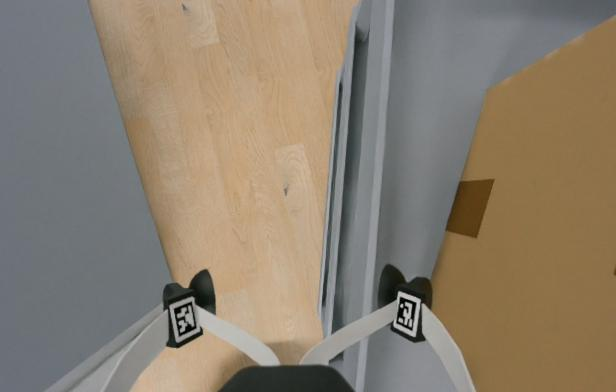

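Call:
move(
  blocking=false,
  r1={"base":{"strafe_m":-0.016},"joints":{"gripper_m":0.10},"pace":"slow"},
  cameras=[],
)

Call:
wait(
  seconds=1.5,
  cameras=[],
)

Call:
move(
  blocking=false,
  r1={"joints":{"lift_m":0.99},"pace":"slow"},
  cameras=[],
)

Call:
wait(
  seconds=1.5,
  cameras=["r1_wrist_camera"],
)

Scene clock: 1329.97 s.
move: r1 moving
r1.base_odometry: x=-0.837 y=+0.480 heading=-2.741
r1.turned_by_wheels: +0.000
r1.turned_by_imu: +0.000
r1.base_tilt: forward=-1.6 right=+1.3
r1.lidar_m: 0.47 0.41 0.44 0.75 2.04 2.33 2.44 2.39 2.79 2.68 0.66 0.47
r1.base_status: strafe_m moving
r1.joint_positions: lift_m=+1.050 arm_m=+0.540 wrist_yaw_rad=+0.082 wrist_pitch_rad=+1.569 wrist_roll_rad=+0.002 gripper_m=+0.089
r1.joint_status: gripper_m moving
r1.measured_speeds: translate_m=+0.000 strafe_m=-0.030 rotate_rad=-0.001 lift_m=+0.000 arm_m=+0.000 wrist_yaw_rad=+0.000 wrist_pitch_rad=+0.000 wrist_roll_rad=+0.000
r1.motor_effort: lift_m=+24(24) arm_m=-4(4) wheel_0=+2(11) wheel_1=-1(7) wheel_2=+0(2)
r1.servo_current: wrist_yaw_rad=46(59) wrist_pitch_rad=33(46) wrist_roll_rad=59(65) gripper_m=52(59)
r1.hand_pose: x=+0.7187 y=-0.0871 z=+0.9394 quat_wxyz=(+0.707, -0.028, +0.706, +0.028) (m; r1's base frame)
r1.wrist_depth_mm: - 1138 1138 1160 366 364 364 / - 1160 1160 1118 366 364 236 / - 1138 1160 1182 366 317 220 / - 1182 1160 1138 366 279 204 / - 1138 1182 1138 366 260 193 / - - 212 1182 191 227 180 / 554 732 1160 144 366 193 -
r2: as last shown
r2.base_tilt: forward=-0.7 right=+0.0
r2.lidar_m: 1.50 0.55 1.35 3.18 3.24 4.05 - 2.62 1.68 1.54 1.57 1.66
r2.motor_effort: lift_m=+20(20) arm_m=-8(8) wheel_0=+6(6) wheel_1=+0(0) wheel_2=+15(15)
r2.servo_current: wrist_yaw_rad=52(72) wrist_pitch_rad=33(46) wrist_roll_rad=52(59) gripper_m=104(104)
r2.wrist_depth_mm: - - 240 163 242 244 243 / - - 242 165 244 245 246 / - - 244 167 246 246 247 / - - 245 165 245 248 249 / - - 247 169 247 248 250 / - - 186 167 181 250 251 / - - 249 - 251 250 252
pictures: none
No camera images: "cameras" was empty.

Scene clock: 1330.73 s.
earlier move: r1 done
r1.base_odometry: x=-0.838 y=+0.483 heading=-2.741
r1.turned_by_wheels: +0.000
r1.turned_by_imu: +0.000
r1.base_tilt: forward=-1.6 right=+1.3
r1.lidar_m: 0.49 0.42 0.43 0.75 2.03 2.36 2.43 2.44 2.78 2.65 0.64 0.47
r1.base_status: done
r1.joint_positions: lift_m=+1.050 arm_m=+0.540 wrist_yaw_rad=+0.082 wrist_pitch_rad=+1.569 wrist_roll_rad=+0.002 gripper_m=+0.100
r1.joint_status: all done
r1.measured_speeds: all 0
r1.motor_effort: lift_m=+24(24) arm_m=-3(4) wheel_0=+2(11) wheel_1=-3(7) wheel_2=+0(2)
r1.servo_current: wrist_yaw_rad=46(65) wrist_pitch_rad=46(52) wrist_roll_rad=39(65) gripper_m=39(59)
r1.hand_pose: x=+0.7187 y=-0.0871 z=+0.9394 quat_wxyz=(+0.707, -0.028, +0.706, +0.028) (m; r1's base frame)
r1.wrist_depth_mm: - 1138 1138 1160 366 366 364 / - 1160 1138 1182 364 359 229 / - 1160 1160 1160 366 307 213 / - 1138 1160 1182 368 270 201 / - 1160 1138 1138 368 252 187 / - 193 215 1160 198 213 175 / 564 741 1160 140 368 192 -
r2.base_odometry: x=-3.204 y=+0.075 heading=-2.938
r2.turned_by_wheels: +0.000
r2.turned_by_imu: +0.000
r2.base_tilt: forward=-0.6 right=+0.1
r2.lidar_m: 1.50 0.53 1.36 3.19 3.26 4.03 - 2.61 1.70 1.51 1.59 1.68
r2.base_status: not commanded
r2.joint_positions: lift_m=+0.900 arm_m=+0.337 wrist_yaw_rad=+1.742 wrist_pitch_rad=+0.001 wrist_roll_rad=+0.000 gripper_m=-0.024
r2.joint_status: not commanded
r2.measured_speeds: all 0
r2.motor_effort: lift_m=+20(21) arm_m=-8(8) wheel_0=+6(6) wheel_1=+0(0) wheel_2=+15(15)
r2.servo_current: wrist_yaw_rad=65(72) wrist_pitch_rad=39(46) wrist_roll_rad=39(59) gripper_m=104(104)
r2.hand_pose: x=+0.5451 y=+0.2991 z=+1.0777 quat_wxyz=(+0.644, +0.000, +0.000, +0.765) (m; r2's base frame)
r2.wrist_depth_mm: - - 240 162 243 244 245 / - - 242 166 244 245 246 / - - 244 167 244 246 247 / - - 245 165 246 247 248 / - - 246 168 248 249 249 / - - 186 167 181 251 251 / - - 247 - 250 251 252
wait: 0.77 of 1.5 s (r1 has come to rest)
pictures: none
No camera images: "cameras" was empty.

Scene clock: 1331.23 s.
move: r1 moving
r1.base_odometry: x=-0.838 y=+0.483 heading=-2.741
r1.turned_by_wheels: +0.000
r1.turned_by_imu: +0.000
r1.base_tilt: forward=-1.5 right=+1.3
r1.lidar_m: 0.50 0.43 0.44 0.79 2.02 2.34 2.43 2.40 2.79 2.68 0.64 0.48
r1.base_status: not commanded
r1.joint_positions: lift_m=+1.025 arm_m=+0.540 wrist_yaw_rad=+0.082 wrist_pitch_rad=+1.569 wrist_roll_rad=+0.002 gripper_m=+0.100
r1.joint_status: lift_m moving
r1.measured_speeds: translate_m=+0.000 strafe_m=+0.000 rotate_rad=+0.000 lift_m=-0.098 arm_m=+0.000 wrist_yaw_rad=+0.000 wrist_pitch_rad=+0.000 wrist_roll_rad=+0.000
r1.motor_effort: lift_m=+11(22) arm_m=-4(4) wheel_0=+2(3) wheel_1=-3(4) wheel_2=+0(0)
r1.servo_current: wrist_yaw_rad=46(65) wrist_pitch_rad=46(46) wrist_roll_rad=46(65) gripper_m=52(52)
r1.hand_pose: x=+0.7187 y=-0.0871 z=+0.9150 quat_wxyz=(+0.707, -0.028, +0.706, +0.028) (m; r1's base frame)
r1.wrist_depth_mm: - 1118 1118 1138 343 345 347 / - 1138 1118 1138 343 347 229 / - 1138 1138 1118 345 307 213 / - 1138 1118 1118 345 272 200 / - 1138 1138 1138 345 252 187 / - 193 215 1118 194 213 175 / 564 750 1138 140 345 192 -
r2: as last shown
r2.base_tilt: forward=-0.7 right=+0.0
r2.lidar_m: 1.51 0.54 1.38 3.20 3.24 4.06 - 2.60 1.71 1.53 1.58 1.67
r2.servo_current: wrist_yaw_rad=52(65) wrist_pitch_rad=39(46) wrist_roll_rad=39(59) gripper_m=104(104)
r2.wrist_depth_mm: - - 241 162 242 243 244 / - - 242 165 244 245 245 / - - 242 167 245 247 247 / - - 244 165 246 247 248 / - - 247 168 248 249 249 / - - 186 167 181 250 251 / - - 248 - 250 251 252
pictures: none
No camera images: "cameras" was empty.

Scene clock: 1332.10 s.
earlier move: r1 done
r1.base_odometry: x=-0.838 y=+0.483 heading=-2.741
r1.turned_by_wheels: +0.000
r1.turned_by_imu: +0.000
r1.base_tilt: forward=-1.6 right=+1.3
r1.lidar_m: 0.49 0.43 0.41 0.75 2.04 2.34 2.40 2.42 2.73 2.67 0.64 0.47
r1.base_status: not commanded
r1.joint_positions: lift_m=+0.990 arm_m=+0.540 wrist_yaw_rad=+0.082 wrist_pitch_rad=+1.569 wrist_roll_rad=+0.002 gripper_m=+0.100
r1.joint_status: all done
r1.measured_speeds: all 0
r1.motor_effort: lift_m=+12(22) arm_m=-4(4) wheel_0=+2(3) wheel_1=-3(4) wheel_2=+0(0)
r1.servo_current: wrist_yaw_rad=52(65) wrist_pitch_rad=39(46) wrist_roll_rad=33(65) gripper_m=46(52)
r1.hand_pose: x=+0.7187 y=-0.0871 z=+0.8803 quat_wxyz=(+0.707, -0.028, +0.706, +0.028) (m; r1's base frame)
r1.wrist_depth_mm: - 1078 1098 1098 306 307 306 / - 1078 1098 1098 306 307 230 / - 1078 1098 1098 306 306 213 / - 1098 1118 1078 307 270 202 / - 1098 1098 1098 304 247 187 / - 193 215 1098 194 212 175 / 559 750 1098 140 307 191 -
r2.base_odometry: x=-3.204 y=+0.075 heading=-2.938
r2.turned_by_wheels: +0.000
r2.turned_by_imu: +0.000
r2.base_tilt: forward=-0.7 right=+0.1
r2.lidar_m: 1.50 0.55 1.35 3.20 3.22 4.02 - 2.61 1.72 1.55 1.56 1.64
r2.base_status: not commanded
r2.joint_positions: lift_m=+0.900 arm_m=+0.337 wrist_yaw_rad=+1.742 wrist_pitch_rad=+0.001 wrist_roll_rad=+0.000 gripper_m=-0.024
r2.joint_status: not commanded
r2.measured_speeds: all 0
r2.motor_effort: lift_m=+20(21) arm_m=-8(8) wheel_0=+5(6) wheel_1=+0(1) wheel_2=+15(15)
r2.servo_current: wrist_yaw_rad=65(65) wrist_pitch_rad=39(46) wrist_roll_rad=46(65) gripper_m=104(111)
r2.hand_pose: x=+0.5451 y=+0.2991 z=+1.0777 quat_wxyz=(+0.644, +0.000, +0.000, +0.765) (m; r2's base frame)
r2.wrist_depth_mm: - - 241 162 243 243 244 / - - 242 165 244 245 245 / - - 243 167 245 246 246 / - - 245 164 246 247 248 / - - 247 169 247 248 249 / - - 185 167 181 250 251 / - - 249 - 250 251 251
wait: 0.87 of 1.5 s (r1 has come to rest)
pictures: r1_wrist_camera
Images, in order (width x height): r1_wrist_camera 616x392.

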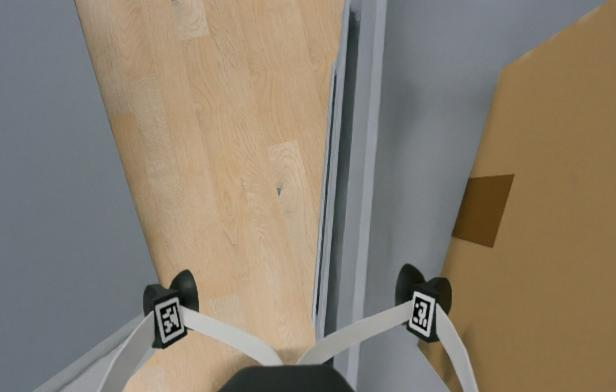

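Call:
move(
  blocking=false,
  r1={"joints":{"lift_m":0.956},"pace":"slow"},
  cameras=[],
)

Call:
wait(
  seconds=1.5,
  cameras=[],
)

Call:
move(
  blocking=false,
  r1={"joints":{"gripper_m":-0.03}},
  cameras=[],
)

Call:
wait(
  seconds=2.5,
  cameras=["r1_wrist_camera","r1_head_camera"],
)

Scene clock: 1340.13 s.
move: r1 moving
r1.base_odometry: x=-0.838 y=+0.483 heading=-2.741
r1.turned_by_wheels: +0.000
r1.turned_by_imu: +0.000
r1.base_tilt: forward=-1.6 right=+1.3
r1.lidar_m: 0.50 0.41 0.42 0.79 2.03 2.39 2.44 2.41 2.79 2.69 0.65 0.47
r1.base_status: not commanded
r1.joint_positions: lift_m=+0.967 arm_m=+0.540 wrist_yaw_rad=+0.082 wrist_pitch_rad=+1.569 wrist_roll_rad=+0.002 gripper_m=+0.100
r1.joint_status: lift_m moving
r1.measured_speeds: translate_m=+0.000 strafe_m=+0.000 rotate_rad=+0.000 lift_m=-0.068 arm_m=+0.000 wrist_yaw_rad=+0.000 wrist_pitch_rad=+0.000 wrist_roll_rad=+0.000
r1.motor_effort: lift_m=+12(13) arm_m=-4(4) wheel_0=+3(3) wheel_1=-3(3) wheel_2=+0(0)
r1.servo_current: wrist_yaw_rad=59(65) wrist_pitch_rad=46(46) wrist_roll_rad=52(65) gripper_m=39(39)
r1.hand_pose: x=+0.7187 y=-0.0871 z=+0.8566 quat_wxyz=(+0.707, -0.028, +0.706, +0.028) (m; r1's base frame)
r1.wrist_depth_mm: - 1042 1078 1078 285 285 283 / - 1060 1078 1060 285 283 230 / - 1078 1060 1098 283 285 212 / - 1060 1078 1060 285 271 198 / - 1078 1078 1060 283 247 187 / - 192 215 1060 192 213 175 / 564 741 1060 139 286 192 -
r2: as last shown
r2.base_tilt: forward=-0.6 right=+0.0
r2.lidar_m: 1.52 0.55 1.37 3.18 3.24 4.04 - 2.58 1.70 1.54 1.57 1.67
r2.motor_effort: lift_m=+20(21) arm_m=-8(8) wheel_0=+5(6) wheel_1=+0(0) wheel_2=+15(15)
r2.servo_current: wrist_yaw_rad=59(72) wrist_pitch_rad=39(39) wrist_roll_rad=52(59) gripper_m=104(104)
r2.wrist_depth_mm: - - 240 163 242 244 245 / - - 242 165 244 245 246 / - - 243 167 246 246 247 / - - 244 165 246 247 248 / - - 246 168 248 249 249 / - - 186 167 181 250 250 / - - 248 - 251 252 252
pictures: none
No camera images: "cameras" was empty.

Scene clock: 1340.73 s.
earlier move: r1 done
r1.base_odometry: x=-0.838 y=+0.483 heading=-2.741
r1.turned_by_wheels: +0.000
r1.turned_by_imu: +0.000
r1.base_tilt: forward=-1.6 right=+1.3
r1.lidar_m: 0.49 0.42 0.42 0.77 2.04 2.37 2.42 2.42 2.78 2.69 0.65 0.48
r1.base_status: not commanded
r1.joint_positions: lift_m=+0.956 arm_m=+0.540 wrist_yaw_rad=+0.082 wrist_pitch_rad=+1.569 wrist_roll_rad=+0.002 gripper_m=+0.100
r1.joint_status: all done
r1.measured_speeds: all 0
r1.motor_effort: lift_m=+12(14) arm_m=-4(4) wheel_0=+2(3) wheel_1=-3(3) wheel_2=+0(0)
r1.servo_current: wrist_yaw_rad=59(72) wrist_pitch_rad=39(46) wrist_roll_rad=59(65) gripper_m=39(46)
r1.hand_pose: x=+0.7187 y=-0.0871 z=+0.8463 quat_wxyz=(+0.707, -0.028, +0.706, +0.028) (m; r1's base frame)
r1.wrist_depth_mm: - 1078 1078 1060 272 272 273 / - 1060 1060 1060 272 272 229 / - 1060 1060 1060 272 274 213 / - 1042 1060 1060 273 270 198 / - 1060 1060 1060 273 247 187 / - 193 215 1042 190 213 175 / 559 741 1042 140 273 192 -
r2.base_odometry: x=-3.204 y=+0.075 heading=-2.938
r2.turned_by_wheels: +0.000
r2.turned_by_imu: +0.000
r2.base_tilt: forward=-0.7 right=+0.1
r2.lidar_m: 1.50 0.54 1.37 3.18 3.22 4.01 - 2.64 1.70 1.54 1.56 1.66
r2.base_status: not commanded
r2.joint_positions: lift_m=+0.900 arm_m=+0.337 wrist_yaw_rad=+1.742 wrist_pitch_rad=+0.001 wrist_roll_rad=+0.000 gripper_m=-0.024
r2.joint_status: not commanded
r2.measured_speeds: all 0
r2.motor_effort: lift_m=+20(21) arm_m=-8(8) wheel_0=+5(6) wheel_1=+0(0) wheel_2=+15(15)
r2.servo_current: wrist_yaw_rad=52(72) wrist_pitch_rad=33(46) wrist_roll_rad=52(59) gripper_m=98(111)
r2.hand_pose: x=+0.5451 y=+0.2991 z=+1.0777 quat_wxyz=(+0.644, +0.000, +0.000, +0.765) (m; r2's base frame)
r2.wrist_depth_mm: - - 241 163 242 244 244 / - - 243 166 244 245 245 / - - 243 167 245 246 248 / - - 244 164 246 247 248 / - - 246 168 248 250 249 / - - 186 167 181 250 251 / - - 248 - 250 251 252
wait: 0.60 of 1.5 s (r1 has come to rest)
pictures: none
No camera images: "cameras" was empty.

Scene clock: 1341.23 s.
move: r1 moving
r1.base_odometry: x=-0.838 y=+0.483 heading=-2.741
r1.turned_by_wheels: +0.000
r1.turned_by_imu: +0.000
r1.base_tilt: forward=-1.6 right=+1.3
r1.lidar_m: 0.49 0.42 0.43 0.78 2.05 2.37 2.42 2.41 2.78 2.68 0.64 0.48
r1.base_status: not commanded
r1.joint_positions: lift_m=+0.956 arm_m=+0.540 wrist_yaw_rad=+0.082 wrist_pitch_rad=+1.569 wrist_roll_rad=+0.002 gripper_m=+0.084
r1.joint_status: gripper_m moving
r1.measured_speeds: all 0
r1.motor_effort: lift_m=+12(12) arm_m=-4(4) wheel_0=+2(3) wheel_1=-3(3) wheel_2=+0(0)
r1.servo_current: wrist_yaw_rad=26(59) wrist_pitch_rad=39(52) wrist_roll_rad=46(59) gripper_m=104(104)
r1.hand_pose: x=+0.7187 y=-0.0871 z=+0.8463 quat_wxyz=(+0.707, -0.028, +0.706, +0.028) (m; r1's base frame)
r1.wrist_depth_mm: - 1060 1060 1060 273 272 272 / - 1060 1060 1060 271 273 230 / - 1060 1060 1060 273 273 213 / - 1078 1060 1060 272 270 198 / - 1060 1060 1060 272 248 186 / - 213 212 1060 193 221 175 / 564 180 1060 144 272 186 -
r2: as last shown
r2.base_tilt: forward=-0.7 right=+0.0
r2.lidar_m: 1.50 0.55 1.38 3.20 3.24 4.01 - 2.61 1.70 1.54 1.56 1.65
r2.motor_effort: lift_m=+20(20) arm_m=-8(8) wheel_0=+6(6) wheel_1=+0(0) wheel_2=+15(15)
r2.servo_current: wrist_yaw_rad=59(65) wrist_pitch_rad=46(46) wrist_roll_rad=46(52) gripper_m=98(104)
r2.wrist_depth_mm: - - 241 163 242 245 245 / - - 242 165 244 244 245 / - - 243 166 245 246 247 / - - 244 165 246 248 249 / - - 246 168 248 248 250 / - - 186 167 181 250 250 / - - 247 - 250 250 253
pictures: none
No camera images: "cameras" was empty.

Scene clock: 1342.73 s.
earlier move: r1 done
r1.base_odometry: x=-0.838 y=+0.484 heading=-2.743
r1.turned_by_wheels: -0.002
r1.turned_by_imu: -0.002
r1.base_tilt: forward=-1.6 right=+1.3
r1.lidar_m: 0.46 0.41 0.43 0.76 2.04 2.35 2.41 2.41 2.77 2.66 0.64 0.49
r1.base_status: not commanded
r1.joint_positions: lift_m=+0.956 arm_m=+0.540 wrist_yaw_rad=+0.082 wrist_pitch_rad=+1.569 wrist_roll_rad=+0.002 gripper_m=-0.029
r1.joint_status: all done
r1.measured_speeds: all 0
r1.motor_effort: lift_m=+15(15) arm_m=-4(4) wheel_0=-12(14) wheel_1=-6(6) wheel_2=-8(9)
r1.servo_current: wrist_yaw_rad=33(65) wrist_pitch_rad=39(52) wrist_roll_rad=52(65) gripper_m=72(208)
r1.hand_pose: x=+0.7187 y=-0.0871 z=+0.8461 quat_wxyz=(+0.707, -0.028, +0.706, +0.028) (m; r1's base frame)
r1.wrist_depth_mm: 1060 1060 1060 1042 272 266 - / - 1060 1042 1060 273 230 161 / - 1042 1042 1060 273 211 152 / - 1078 1042 1060 272 195 - / - 1042 1078 1060 274 178 - / - 1078 1078 200 183 163 128 / - 140 170 185 209 137 -
r2.base_odometry: x=-3.204 y=+0.075 heading=-2.938
r2.turned_by_wheels: +0.000
r2.turned_by_imu: +0.000
r2.base_tilt: forward=-0.7 right=+0.0
r2.lidar_m: 1.52 0.54 1.34 3.18 3.22 4.03 - 2.59 1.70 1.54 1.57 1.67
r2.base_status: not commanded
r2.joint_positions: lift_m=+0.900 arm_m=+0.337 wrist_yaw_rad=+1.742 wrist_pitch_rad=+0.001 wrist_roll_rad=+0.000 gripper_m=-0.024
r2.joint_status: not commanded
r2.measured_speeds: all 0
r2.motor_effort: lift_m=+20(21) arm_m=-8(8) wheel_0=+6(6) wheel_1=+0(1) wheel_2=+15(15)
r2.servo_current: wrist_yaw_rad=59(65) wrist_pitch_rad=39(46) wrist_roll_rad=46(65) gripper_m=104(111)
r2.hand_pose: x=+0.5451 y=+0.2991 z=+1.0777 quat_wxyz=(+0.644, +0.000, +0.000, +0.765) (m; r2's base frame)
r2.wrist_depth_mm: - - 241 163 243 243 245 / - - 242 165 243 246 247 / - - 244 167 246 246 248 / - - 245 165 247 247 249 / - - 248 168 247 248 249 / - - 186 167 181 250 251 / - - 248 - 250 251 252
wait: 1.50 of 2.5 s (r1 has come to rest)
pictures: r1_head_camera, r1_wrist_camera
Images, in order (width x height): r1_head_camera 420x560, r1_wrist_camera 616x392.

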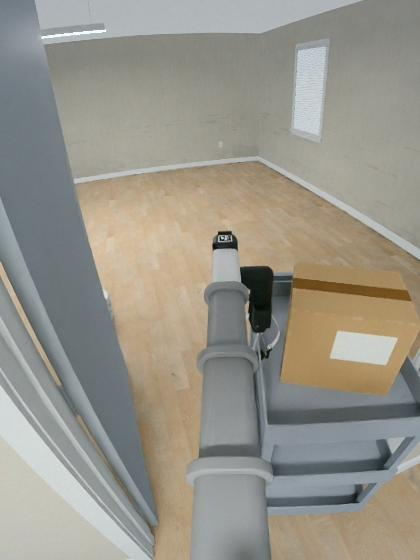

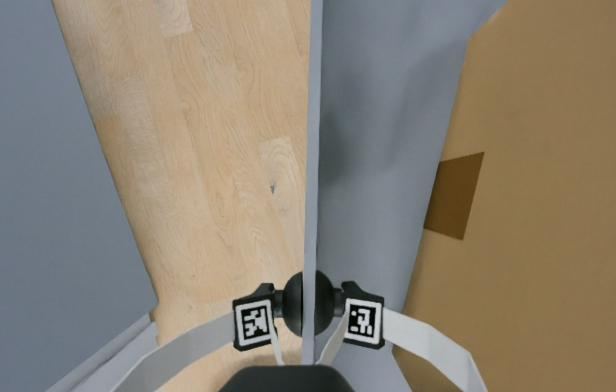

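Call:
move(
  blocking=false,
  r1={"base":{"strafe_m":0.12,"translate_m":-0.06},"pace":"slow"},
  cameras=[],
)

Call:
wait(
  seconds=3,
  cameras=["r1_wrist_camera","r1_head_camera","r1_head_right_camera"],
)

Scene clock: 1352.47 s.
move: r1 moving
r1.base_odometry: x=-0.829 y=+0.476 heading=-2.745
r1.turned_by_wheels: -0.002
r1.turned_by_imu: -0.003
r1.base_tilt: forward=-1.6 right=+1.3
r1.lidar_m: 0.48 0.39 0.41 0.75 2.02 2.34 2.40 2.40 2.79 2.69 0.67 0.46
r1.base_status: translate_m moving; strafe_m moving
r1.joint_positions: lift_m=+0.956 arm_m=+0.540 wrist_yaw_rad=+0.082 wrist_pitch_rad=+1.569 wrist_roll_rad=+0.002 gripper_m=-0.029
r1.joint_status: not commanded
r1.measured_speeds: translate_m=-0.022 strafe_m=+0.043 rotate_rad=-0.004 lift_m=+0.000 arm_m=+0.000 wrist_yaw_rad=+0.000 wrist_pitch_rad=+0.000 wrist_roll_rad=+0.000
r1.motor_effort: lift_m=+15(15) arm_m=-4(4) wheel_0=-21(21) wheel_1=+0(5) wheel_2=-7(7)
r1.servo_current: wrist_yaw_rad=39(52) wrist_pitch_rad=39(46) wrist_roll_rad=59(59) gripper_m=65(72)
r1.hand_pose: x=+0.7187 y=-0.0871 z=+0.8461 quat_wxyz=(+0.707, -0.028, +0.706, +0.028) (m; r1's base frame)
r1.wrist_depth_mm: 1042 1078 1060 1060 274 273 175 / - 1060 1060 1078 272 233 170 / - 1060 1042 1060 273 225 - / - 1042 1060 1060 273 204 - / - 1060 1060 1060 273 189 - / - 1042 1042 202 182 167 135 / - 136 158 156 230 140 -
r2: as last shown
r2.lidar_m: 1.50 0.56 1.33 3.20 3.24 4.04 - 2.61 1.69 1.55 1.55 1.66
r2.motor_effort: lift_m=+20(20) arm_m=-8(8) wheel_0=+6(6) wheel_1=+0(0) wheel_2=+15(15)
r2.servo_current: wrist_yaw_rad=65(65) wrist_pitch_rad=46(46) wrist_roll_rad=52(52) gripper_m=104(111)
r2.wrist_depth_mm: - - 241 163 242 243 245 / - - 242 165 244 243 245 / - - 243 166 245 246 247 / - - 245 165 246 247 248 / - - 246 168 247 250 249 / - - 186 167 182 250 251 / - - 247 - 251 252 253
pictures: none
No camera images: "cameras" was empty.

Scene clock: 1354.60 s.
earlier move: r1 done
r1.base_odometry: x=-0.737 y=+0.396 heading=-2.744
r1.turned_by_wheels: +0.001
r1.turned_by_imu: -0.001
r1.base_tilt: forward=-1.6 right=+1.3
r1.lidar_m: 0.44 0.38 0.47 0.78 1.92 2.20 2.40 2.39 2.73 2.80 0.57 0.47
r1.base_status: done
r1.joint_positions: lift_m=+0.956 arm_m=+0.540 wrist_yaw_rad=+0.080 wrist_pitch_rad=+1.576 wrist_roll_rad=+0.002 gripper_m=-0.029
r1.joint_status: not commanded
r1.measured_speeds: all 0
r1.motor_effort: lift_m=+15(15) arm_m=+4(4) wheel_0=-11(28) wheel_1=+1(6) wheel_2=-4(13)
r1.servo_current: wrist_yaw_rad=46(72) wrist_pitch_rad=46(52) wrist_roll_rad=33(72) gripper_m=59(72)
r1.hand_pose: x=+0.7164 y=-0.0873 z=+0.8461 quat_wxyz=(+0.705, -0.028, +0.708, +0.027) (m; r1's base frame)
r1.wrist_depth_mm: - 1042 1042 1042 268 271 270 / - 1042 1060 1060 271 270 196 / 544 1060 1078 1060 271 249 177 / 512 - 1042 1060 272 217 167 / 508 - 1078 1060 272 198 - / 473 - 186 200 184 173 140 / 433 530 1078 274 209 137 -
r2.base_odometry: x=-3.204 y=+0.075 heading=-2.938
r2.turned_by_wheels: +0.000
r2.turned_by_imu: +0.000
r2.base_tilt: forward=-0.6 right=+0.1
r2.lidar_m: 1.52 0.56 1.35 3.19 3.23 4.04 - 2.61 1.70 1.56 1.56 1.65
r2.base_status: not commanded
r2.joint_positions: lift_m=+0.900 arm_m=+0.337 wrist_yaw_rad=+1.742 wrist_pitch_rad=+0.001 wrist_roll_rad=+0.000 gripper_m=-0.024
r2.joint_status: not commanded
r2.measured_speeds: all 0
r2.motor_effort: lift_m=+20(21) arm_m=-8(8) wheel_0=+5(6) wheel_1=+0(0) wheel_2=+15(15)
r2.servo_current: wrist_yaw_rad=59(72) wrist_pitch_rad=39(46) wrist_roll_rad=46(59) gripper_m=104(111)
r2.hand_pose: x=+0.5451 y=+0.2991 z=+1.0777 quat_wxyz=(+0.644, +0.000, +0.000, +0.765) (m; r2's base frame)
r2.wrist_depth_mm: - - 241 163 243 245 245 / - - 243 165 244 244 245 / - - 245 167 245 247 246 / - - 245 165 246 247 248 / - - 246 168 248 248 250 / - - 186 167 181 250 250 / - - 249 - 250 251 251
wait: 2.13 of 3 s (r1 has come to rest)
pictures: r1_head_camera, r1_head_right_camera, r1_wrist_camera
Images, in order (width x height): r1_head_camera 420x560, r1_head_right_camera 420x672, r1_wrist_camera 616x392.

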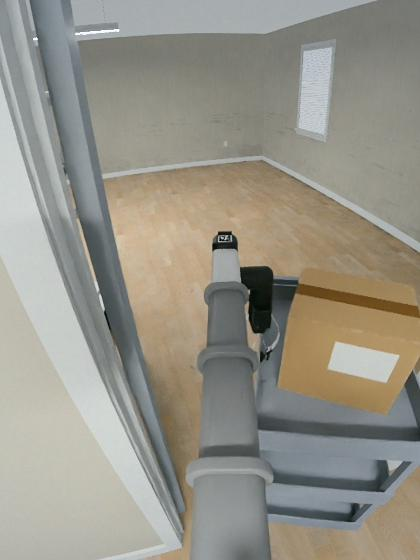

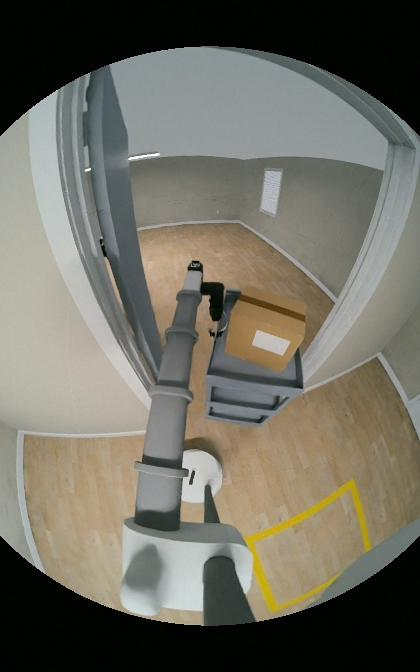

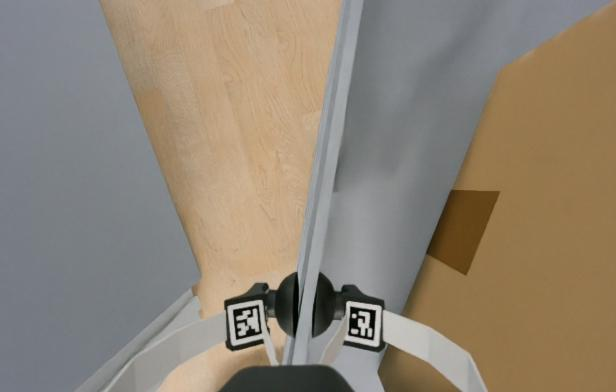

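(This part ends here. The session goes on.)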